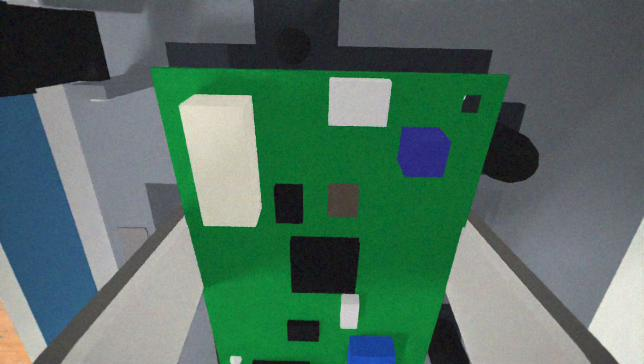

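Scene clock: 242.87 s.
Joint torques (N m): left_arm=[-20.61 7.48 5.97 -6.55 0.37 0.25 -0.25] | right_arm=[-10.84 1.91 0.39 -7.53 0.27 -0.97 -0.14]
External joint torques (N m): left_arm=[2.41 1.02 1.31 -0.23 0.35 0.32 -0.25] | right_arm=[1.27 1.33 0.24 1.34 -0.12 -0.01 -0.17]
Motor temperatures (°C): left_arm=[31 31 29 33 38 34 40] | right_arm=[34 33 28 33 45 35 36]
Wrist force (N): left_arm=[-1.8 0.4 -10.0] | right_arm=[-0.8 11.1 -12.4]
Wrist torque (N m): left_arm=[-0.10 -0.44 -0.19] | right_arm=[-0.11 0.66 0.49]
Wrist force, peak (N): left_arm=[6.8 -12.1 -13.6] | right_arm=[-0.8 11.3 -12.5]
move: done
base_odometry: x=-1.048 y=-1.465 heading=-2.528
lidar_m: 0.88 0.73 0.57 0.95 1.58 2.19 4.16 4.30 3.23 0.97 0.59 0.85
base_status: not commanded
joint_positions: torso_squat_rad=+0.000 torso_shift_rad=+0.000 torso_pitch_rad=+0.320 torso_yaw_rad=+0.000 left_shoulder_pitch_rad=-1.341 left_shoulder_roll_rad=+0.350 left_shoulder_yaw_rad=-0.543 left_elbow_rad=-0.779 left_forearm_roll_rad=+0.763 left_wrist_pitch_rad=+1.571 left_hand_roll_rad=+0.506 left_gripper_m=+0.071 right_shoulder_pitch_rad=-0.463 right_shoulder_roll_rad=+0.000 right_shoulder_yaw_rad=+0.094 right_elbow_rad=-2.116 right_forearm_roll_rad=+0.119 right_wrist_pitch_rad=+1.777 right_hand_roll_rad=-0.196 right_gripper_m=+0.099 head_pan_rad=+0.000 head_tilt_rad=+0.600
joint_status: all done
wheel_motors_off: 0
motor_effort: left_wheel=-3(5) right_wheel=+6(8)
chest: x=-0.1307 y=-0.0008 z=+1.2742 quat_wxyz=(+0.987, +0.000, +0.159, +0.000) (m; base frame)
left_hand: x=+0.3764 y=+0.1119 z=+0.9722 quat_wxyz=(+1.000, +0.000, +0.001, +0.000) (m; base frame)
left_hand_status: reached (checked arc, planned for 1.5 s): 0 mm and 0.1 deg off.
right_hand: x=+0.2736 y=-0.1499 z=+1.0069 quat_wxyz=(+0.973, +0.000, -0.232, +0.000) (m; base frame)
pictures: left_wrist_camera
camera_calibration:
left_wrist_camera: T_world_to_cam=[[0.999779, 0.0150692, -0.0146346, -0.365121], [0.0202942, -0.872733, 0.487775, -0.349918], [-0.00542171, -0.487965, -0.872847, 0.974216], [0, 0, 0, 1]] pos_world=[0.377424, 0.1755, 1.01568]

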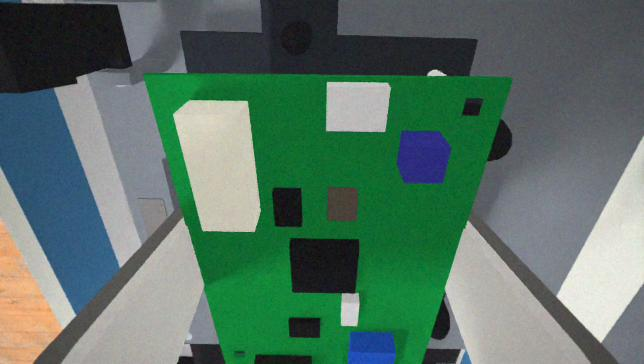

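>>> {"op": "move", "data": {
  "target": {"side": "left", "x": 0.372, "y": 0.115, "z": 1.05, "quat_wxyz": [1, 0, 0, 0]},
  "min_time_s": 1.5,
  "cameras": ["head_camera"]
}}

>>> {"op": "move", "data": {
  "target": {"side": "left", "x": 0.33, "y": 0.13, "z": 1.08, "quat_wxyz": [1, 0, 0, 0]},
  "min_time_s": 1.5,
  "cameras": []
}}

>>> {"op": "move", "data": {
  "joints": {"torso_pitch_rad": 0, "head_tilt_rad": 0.7},
  "min_time_s": 2,
  "cameras": ["head_camera"]
}}

>>> {"op": "move", "data": {
  "base": {"x_m_s": -0.35, "for_s": 2.86},
  "joints": {"head_tilt_rad": 0.5},
  "cameras": ["head_camera"]
}}

Scene clock: 258.47 s.
Joint torques (N m): left_arm=[-22.64 7.8 7.09 -6.14 0.44 0.24 0.45] | right_arm=[-11.01 1.59 0.49 -7.59 0.29 -1.08 -0.21]
External joint torques (N m): left_arm=[0.36 0.8 1.15 -0.03 0.42 0.31 0.45] | right_arm=[1.1 1.01 0.34 1.28 -0.1 -0.12 -0.24]
Motor temperatures (°C): left_arm=[31 31 29 33 38 34 40] | right_arm=[34 33 28 33 45 35 36]
Wrist force (N): left_arm=[-1.9 -0.1 -10.0] | right_arm=[-0.8 11.1 -12.5]
Wrist torque (N m): left_arm=[-0.05 -0.46 -0.22] | right_arm=[-0.12 0.66 0.50]
Wrist force, peak (N): left_arm=[-2.0 0.7 -10.3] | right_arm=[-0.7 11.1 -12.7]
move: done
base_odometry: x=-1.048 y=-1.465 heading=-2.528
lidar_m: 0.88 0.73 0.56 0.94 1.57 2.19 4.17 4.31 3.23 0.98 0.60 0.87
base_status: not commanded
joint_positions: torso_squat_rad=+0.000 torso_shift_rad=+0.000 torso_pitch_rad=+0.320 torso_yaw_rad=+0.000 left_shoulder_pitch_rad=-1.372 left_shoulder_roll_rad=+0.445 left_shoulder_yaw_rad=-0.495 left_elbow_rad=-1.029 left_forearm_roll_rad=+0.820 left_wrist_pitch_rad=+1.802 left_hand_roll_rad=+0.600 left_gripper_m=+0.071 right_shoulder_pitch_rad=-0.463 right_shoulder_roll_rad=+0.000 right_shoulder_yaw_rad=+0.094 right_elbow_rad=-2.116 right_forearm_roll_rad=+0.119 right_wrist_pitch_rad=+1.777 right_hand_roll_rad=-0.196 right_gripper_m=+0.099 head_pan_rad=+0.000 head_tilt_rad=+0.600
joint_status: all done
wheel_motors_off: 0
motor_effort: left_wheel=-3(4) right_wheel=+5(7)
chest: x=-0.1307 y=-0.0008 z=+1.2742 quat_wxyz=(+0.987, +0.000, +0.159, +0.000) (m; base frame)
left_hand: x=+0.3719 y=+0.1149 z=+1.0499 quat_wxyz=(+1.000, +0.000, +0.000, +0.000) (m; base frame)
left_hand_status: reached (checked arc, planned for 1.5 s): 0 mm and 0.0 deg off.
right_hand: x=+0.2736 y=-0.1499 z=+1.0069 quat_wxyz=(+0.973, +0.000, -0.232, +0.000) (m; base frame)
pictures: head_camera
camera_calibration:
head_camera: T_world_to_cam=[[0.0297382, -0.998758, 0.0399792, -0.0594587], [-0.770423, -0.0483857, -0.635694, 0.949115], [0.636839, -0.0118965, -0.770905, 1.09217], [0, 0, 0, 1]] pos_world=[0.0374554, -0.00046826, 1.44768]

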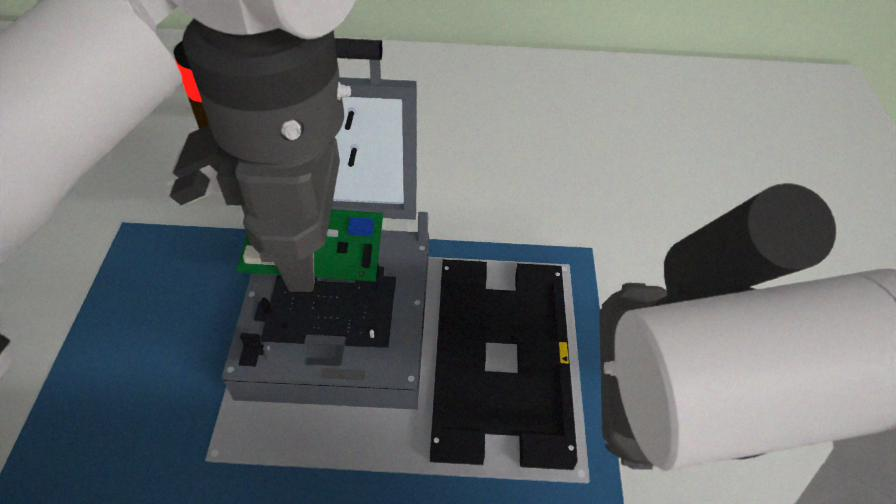

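Scene clock: 260.30 s.
Joint torques (N m): left_arm=[-19.2 8.21 6.78 -5.16 0.33 0.11 0.29] | right_arm=[-10.78 1.79 0.27 -7.6 0.27 -1.01 -0.26]
External joint torques (N m): left_arm=[1.93 1.01 -1.1 -0.3 0.3 0.17 0.29] | right_arm=[1.33 1.21 0.12 1.28 -0.12 -0.05 -0.29]
Motor temperatures (°C): left_arm=[31 31 29 33 38 34 40] | right_arm=[34 33 28 33 45 35 36]
Wrist force (N): left_arm=[-1.9 0.1 -9.9] | right_arm=[-0.6 11.0 -12.5]
Wrist torque (N m): left_arm=[-0.07 -0.47 -0.22] | right_arm=[-0.09 0.69 0.51]
Wrist force, peak (N): left_arm=[-1.6 -0.1 -10.3] | right_arm=[-0.7 11.0 -12.7]
move: done
base_odometry: x=-1.048 y=-1.465 heading=-2.528
lidar_m: 0.88 0.73 0.57 0.96 1.57 2.18 4.16 4.31 3.23 0.98 0.59 0.86
base_status: not commanded
joint_positions: torso_squat_rad=+0.000 torso_shift_rad=+0.000 torso_pitch_rad=+0.320 torso_yaw_rad=+0.000 left_shoulder_pitch_rad=-1.291 left_shoulder_roll_rad=+0.612 left_shoulder_yaw_rad=-0.552 left_elbow_rad=-1.401 left_forearm_roll_rad=+1.002 left_wrist_pitch_rad=+1.914 left_hand_roll_rad=+0.800 left_gripper_m=+0.071 right_shoulder_pitch_rad=-0.463 right_shoulder_roll_rad=+0.000 right_shoulder_yaw_rad=+0.094 right_elbow_rad=-2.116 right_forearm_roll_rad=+0.119 right_wrist_pitch_rad=+1.777 right_hand_roll_rad=-0.196 right_gripper_m=+0.099 head_pan_rad=+0.000 head_tilt_rad=+0.600
joint_status: all done
wheel_motors_off: 0
motor_effort: left_wheel=-3(5) right_wheel=+6(7)
chest: x=-0.1307 y=-0.0008 z=+1.2742 quat_wxyz=(+0.987, +0.000, +0.159, +0.000) (m; base frame)
left_hand: x=+0.3300 y=+0.1297 z=+1.0799 quat_wxyz=(+1.000, +0.000, +0.001, -0.001) (m; base frame)
left_hand_status: reached (checked arc, planned for 1.5 s): 0 mm and 0.2 deg off.
right_hand: x=+0.2736 y=-0.1499 z=+1.0069 quat_wxyz=(+0.973, +0.000, -0.232, +0.000) (m; base frame)
pictures: none
No camera images: "cameras" was empty.

Scene clock: 262.60 s.
Joint torques (N m): left_arm=[-20.17 8.16 7.2 -3.51 -0.11 -0.23 0.32] | right_arm=[-14.86 0.67 -0.32 -6.53 0.29 -1.44 -0.15]
External joint torques (N m): left_arm=[1.93 0.51 -1.08 -0.27 0.29 0.27 0.34] | right_arm=[1.36 1.02 0.17 1.09 -0.14 0.04 -0.19]
Motor temperatures (°C): left_arm=[31 31 29 33 38 34 40] | right_arm=[34 33 28 33 45 35 36]
Wrist force (N): left_arm=[-3.9 0.2 -9.6] | right_arm=[-2.6 11.1 -11.4]
Wrist torque (N m): left_arm=[-0.08 -0.56 -0.21] | right_arm=[-0.10 0.55 0.49]
Wrist force, peak (N): left_arm=[-3.3 0.2 -10.1] | right_arm=[-1.0 11.1 -12.5]
move: done
base_odometry: x=-1.048 y=-1.465 heading=-2.528
lidar_m: 0.88 0.73 0.57 0.96 1.57 2.18 4.16 4.31 3.23 0.98 0.60 0.86
base_status: not commanded
joint_positions: torso_squat_rad=+0.000 torso_shift_rad=+0.000 torso_pitch_rad=+0.000 torso_yaw_rad=+0.000 left_shoulder_pitch_rad=-1.291 left_shoulder_roll_rad=+0.612 left_shoulder_yaw_rad=-0.553 left_elbow_rad=-1.401 left_forearm_roll_rad=+1.002 left_wrist_pitch_rad=+1.914 left_hand_roll_rad=+0.800 left_gripper_m=+0.071 right_shoulder_pitch_rad=-0.463 right_shoulder_roll_rad=+0.000 right_shoulder_yaw_rad=+0.094 right_elbow_rad=-2.116 right_forearm_roll_rad=+0.119 right_wrist_pitch_rad=+1.777 right_hand_roll_rad=-0.196 right_gripper_m=+0.099 head_pan_rad=+0.000 head_tilt_rad=+0.700
joint_status: all done
wheel_motors_off: 0
motor_effort: left_wheel=-4(5) right_wheel=+4(7)
chest: x=-0.2281 y=-0.0008 z=+1.2899 quat_wxyz=(+1.000, +0.000, +0.000, +0.000) (m; base frame)
left_hand: x=+0.2704 y=+0.1296 z=+1.2504 quat_wxyz=(+0.987, +0.000, -0.158, -0.001) (m; base frame)
right_hand: x=+0.2397 y=-0.1500 z=+1.1634 quat_wxyz=(+0.923, +0.000, -0.384, +0.000) (m; base frame)
pictures: head_camera
camera_calibration:
head_camera: T_world_to_cam=[[0.0201666, -0.998761, 0.0454839, -0.066232], [-0.613021, -0.0482905, -0.788589, 1.10753], [0.789809, -0.0119794, -0.613236, 1.01544], [0, 0, 0, 1]] pos_world=[-0.12173, -0.000502435, 1.4991]

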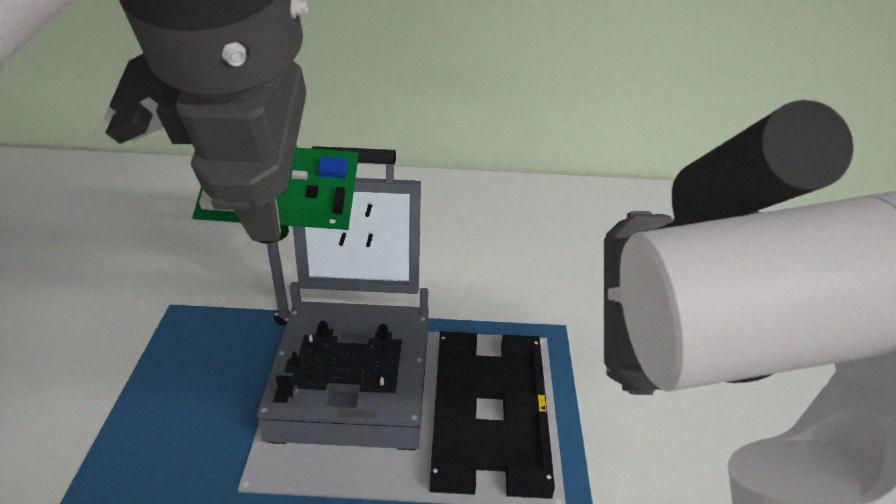

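Scene clock: 266.93 s.
Joint torques (N m): left_arm=[-20.52 8.27 7.44 -3.14 -0.13 -0.28 0.3] | right_arm=[-14.94 0.84 -0.66 -6.46 0.25 -1.53 -0.19]
External joint torques (N m): left_arm=[1.57 0.62 -0.83 0.1 0.27 0.21 0.32] | right_arm=[1.28 1.2 -0.17 1.16 -0.18 -0.05 -0.23]
Motor temperatures (°C): left_arm=[31 31 29 33 38 34 40] | right_arm=[34 33 28 33 45 35 36]
Wrist force (N): left_arm=[-3.7 0.4 -9.4] | right_arm=[-2.4 10.9 -11.3]
Wrist torque (N m): left_arm=[-0.11 -0.53 -0.21] | right_arm=[-0.10 0.56 0.49]
Wrist force, peak (N): left_arm=[-3.8 0.3 -9.8] | right_arm=[-2.3 11.1 -11.7]
move: done
base_odometry: x=-0.227 y=-0.888 heading=-2.529
lidar_m: 1.88 1.35 1.58 1.52 1.59 2.21 3.15 3.28 3.21 3.11 1.63 1.32
base_status: done (sent for 2.87 of 2.87 s)
joint_positions: torso_squat_rad=+0.000 torso_shift_rad=+0.000 torso_pitch_rad=+0.000 torso_yaw_rad=+0.000 left_shoulder_pitch_rad=-1.291 left_shoulder_roll_rad=+0.612 left_shoulder_yaw_rad=-0.553 left_elbow_rad=-1.401 left_forearm_roll_rad=+1.002 left_wrist_pitch_rad=+1.914 left_hand_roll_rad=+0.800 left_gripper_m=+0.071 right_shoulder_pitch_rad=-0.463 right_shoulder_roll_rad=+0.000 right_shoulder_yaw_rad=+0.094 right_elbow_rad=-2.116 right_forearm_roll_rad=+0.119 right_wrist_pitch_rad=+1.777 right_hand_roll_rad=-0.196 right_gripper_m=+0.099 head_pan_rad=+0.000 head_tilt_rad=+0.500
joint_status: all done
wheel_motors_off: 0
motor_effort: left_wheel=-4(23) right_wheel=+6(30)
chest: x=-0.2281 y=-0.0008 z=+1.2899 quat_wxyz=(+1.000, +0.000, +0.000, +0.000) (m; base frame)
left_hand: x=+0.2704 y=+0.1296 z=+1.2503 quat_wxyz=(+0.987, +0.000, -0.158, -0.001) (m; base frame)
right_hand: x=+0.2397 y=-0.1500 z=+1.1634 quat_wxyz=(+0.923, +0.000, -0.384, +0.000) (m; base frame)
pictures: head_camera
camera_calibration:
head_camera: T_world_to_cam=[[0.0105457, -0.998764, 0.0485789, -0.0728196], [-0.444193, -0.0482042, -0.894633, 1.30034], [0.895869, -0.0121439, -0.444152, 0.785348], [0, 0, 0, 1]] pos_world=[-0.125198, -0.000510492, 1.51568]

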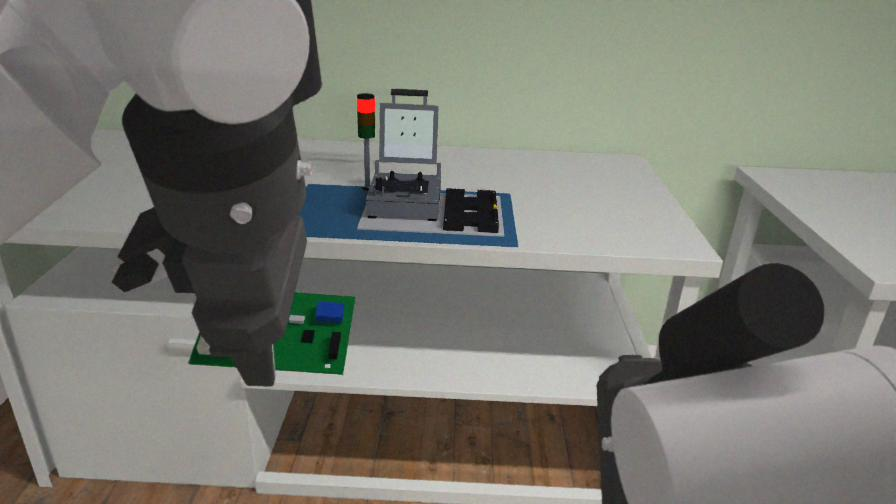

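>>> {"op": "move", "data": {
  "base": {"turn_rad_s":0.6,"for_s":4.8},
  "cameras": ["head_camera"]
}}

>>> {"op": "move", "data": {
  "base": {"x_m_s":0.35,"for_s":5},
  "cameras": ["head_camera"]
}}

Scene clock: 304.57 s.
Joint torques (N m): left_arm=[-20.52 8.07 7.37 -3.31 -0.15 -0.25 0.37] | right_arm=[-14.69 0.73 -0.54 -6.56 0.37 -1.5 -0.16]
External joint torques (N m): left_arm=[1.58 0.41 -0.9 -0.07 0.25 0.24 0.39] | right_arm=[1.53 1.09 -0.06 1.06 -0.06 -0.02 -0.2]
Motor temperatures (°C): left_arm=[31 31 29 32 38 34 40] | right_arm=[35 33 28 32 45 35 36]
Wrist force (N): left_arm=[-3.8 0.0 -9.6] | right_arm=[-2.2 10.7 -11.3]
Wrist torque (N m): left_arm=[-0.05 -0.53 -0.20] | right_arm=[-0.07 0.60 0.48]
Wrist force, peak (N): left_arm=[-4.0 0.2 -9.8] | right_arm=[-2.5 11.3 -11.5]
move: done
base_odometry: x=-0.227 y=-0.888 heading=+0.351
lidar_m: 3.15 3.16 3.56 3.10 2.92 1.48 1.31 1.36 1.45 1.53 1.53 1.79
base_status: done (sent for 4.8 of 4.8 s)
joint_positions: torso_squat_rad=+0.000 torso_shift_rad=+0.000 torso_pitch_rad=+0.000 torso_yaw_rad=+0.000 left_shoulder_pitch_rad=-1.291 left_shoulder_roll_rad=+0.612 left_shoulder_yaw_rad=-0.553 left_elbow_rad=-1.401 left_forearm_roll_rad=+1.002 left_wrist_pitch_rad=+1.914 left_hand_roll_rad=+0.800 left_gripper_m=+0.071 right_shoulder_pitch_rad=-0.463 right_shoulder_roll_rad=+0.000 right_shoulder_yaw_rad=+0.094 right_elbow_rad=-2.116 right_forearm_roll_rad=+0.119 right_wrist_pitch_rad=+1.777 right_hand_roll_rad=-0.196 right_gripper_m=+0.099 head_pan_rad=+0.000 head_tilt_rad=+0.500
joint_status: not commanded
wheel_motors_off: 0
motor_effort: left_wheel=+1(27) right_wheel=+5(27)
chest: x=-0.2281 y=-0.0008 z=+1.2899 quat_wxyz=(+1.000, +0.000, +0.000, +0.000) (m; base frame)
left_hand: x=+0.2704 y=+0.1297 z=+1.2503 quat_wxyz=(+0.987, +0.000, -0.158, -0.001) (m; base frame)
right_hand: x=+0.2397 y=-0.1500 z=+1.1634 quat_wxyz=(+0.923, +0.000, -0.384, +0.000) (m; base frame)
pictures: head_camera
camera_calibration:
head_camera: T_world_to_cam=[[0.010563, -0.998762, 0.0486036, -0.0728308], [-0.444192, -0.0482341, -0.894632, 1.30034], [0.895869, -0.0121393, -0.444152, 0.785347], [0, 0, 0, 1]] pos_world=[-0.125199, -0.000486377, 1.51568]

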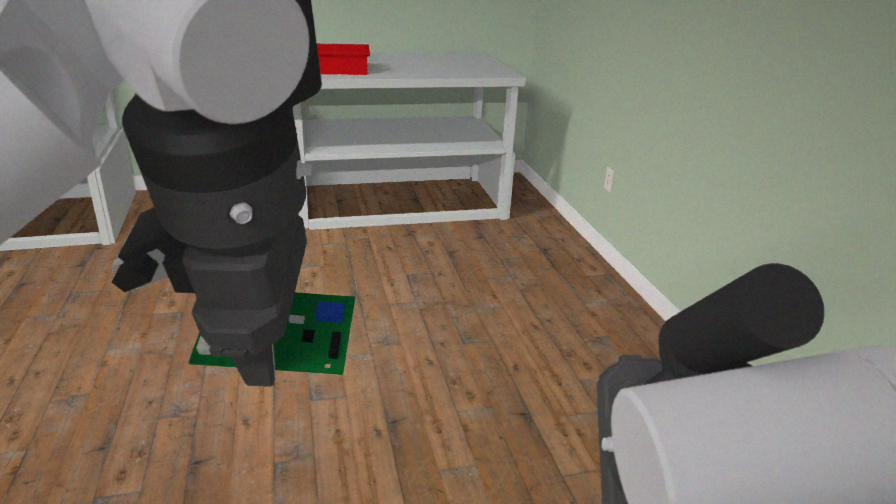

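Scene clock: 310.90 s.
Joint torques (N m): left_arm=[-20.52 8.2 7.25 -2.95 -0.11 -0.25 0.28] | right_arm=[-14.82 0.62 -0.58 -6.52 0.23 -1.53 -0.15]
External joint torques (N m): left_arm=[1.57 0.55 -1.02 0.28 0.29 0.24 0.3] | right_arm=[1.4 0.98 -0.09 1.1 -0.2 -0.05 -0.19]
Motor temperatures (°C): left_arm=[31 31 29 32 38 34 40] | right_arm=[35 33 28 32 45 35 36]
Wrist force (N): left_arm=[-4.0 0.1 -9.6] | right_arm=[-2.2 10.7 -11.3]
Wrist torque (N m): left_arm=[-0.07 -0.59 -0.21] | right_arm=[-0.08 0.60 0.48]
Wrist force, peak (N): left_arm=[-3.8 0.2 -10.0] | right_arm=[-2.2 11.3 -11.6]
move: done
base_odometry: x=+1.416 y=-0.286 heading=+0.351
lidar_m: 1.58 1.52 1.70 2.91 3.54 3.31 3.06 2.18 1.27 1.09 1.09 1.27
base_status: done (sent for 5 of 5 s)
joint_positions: torso_squat_rad=+0.000 torso_shift_rad=+0.000 torso_pitch_rad=+0.000 torso_yaw_rad=+0.000 left_shoulder_pitch_rad=-1.291 left_shoulder_roll_rad=+0.612 left_shoulder_yaw_rad=-0.553 left_elbow_rad=-1.401 left_forearm_roll_rad=+1.002 left_wrist_pitch_rad=+1.914 left_hand_roll_rad=+0.800 left_gripper_m=+0.071 right_shoulder_pitch_rad=-0.463 right_shoulder_roll_rad=+0.000 right_shoulder_yaw_rad=+0.094 right_elbow_rad=-2.116 right_forearm_roll_rad=+0.119 right_wrist_pitch_rad=+1.777 right_hand_roll_rad=-0.196 right_gripper_m=+0.099 head_pan_rad=+0.000 head_tilt_rad=+0.500
joint_status: not commanded
wheel_motors_off: 0
motor_effort: left_wheel=+1(30) right_wheel=-4(29)
chest: x=-0.2280 y=-0.0008 z=+1.2899 quat_wxyz=(+1.000, +0.000, +0.000, +0.000) (m; base frame)
left_hand: x=+0.2704 y=+0.1297 z=+1.2503 quat_wxyz=(+0.987, +0.000, -0.158, -0.001) (m; base frame)
right_hand: x=+0.2397 y=-0.1500 z=+1.1634 quat_wxyz=(+0.923, +0.000, -0.384, +0.000) (m; base frame)
pictures: head_camera
camera_calibration:
head_camera: T_world_to_cam=[[0.0105666, -0.998762, 0.0486087, -0.0728311], [-0.444256, -0.0482393, -0.8946, 1.3003], [0.895838, -0.0121418, -0.444216, 0.785391], [0, 0, 0, 1]] pos_world=[-0.125147, -0.00047929, 1.51567]

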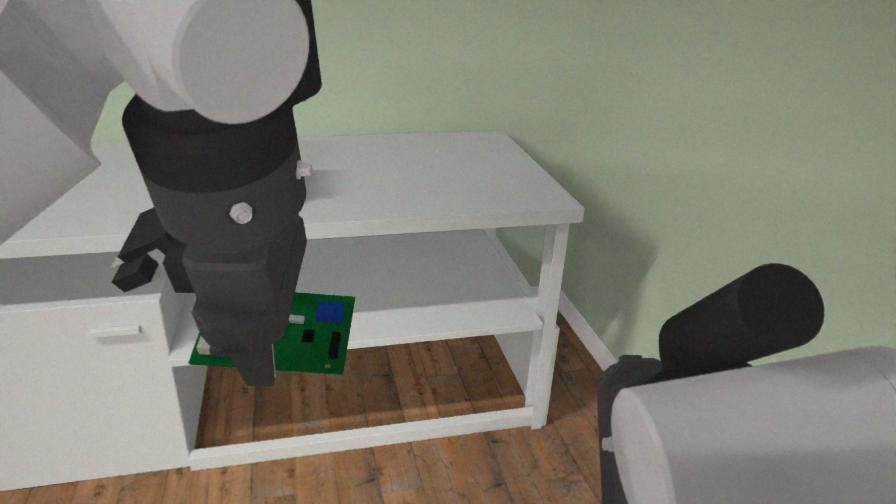

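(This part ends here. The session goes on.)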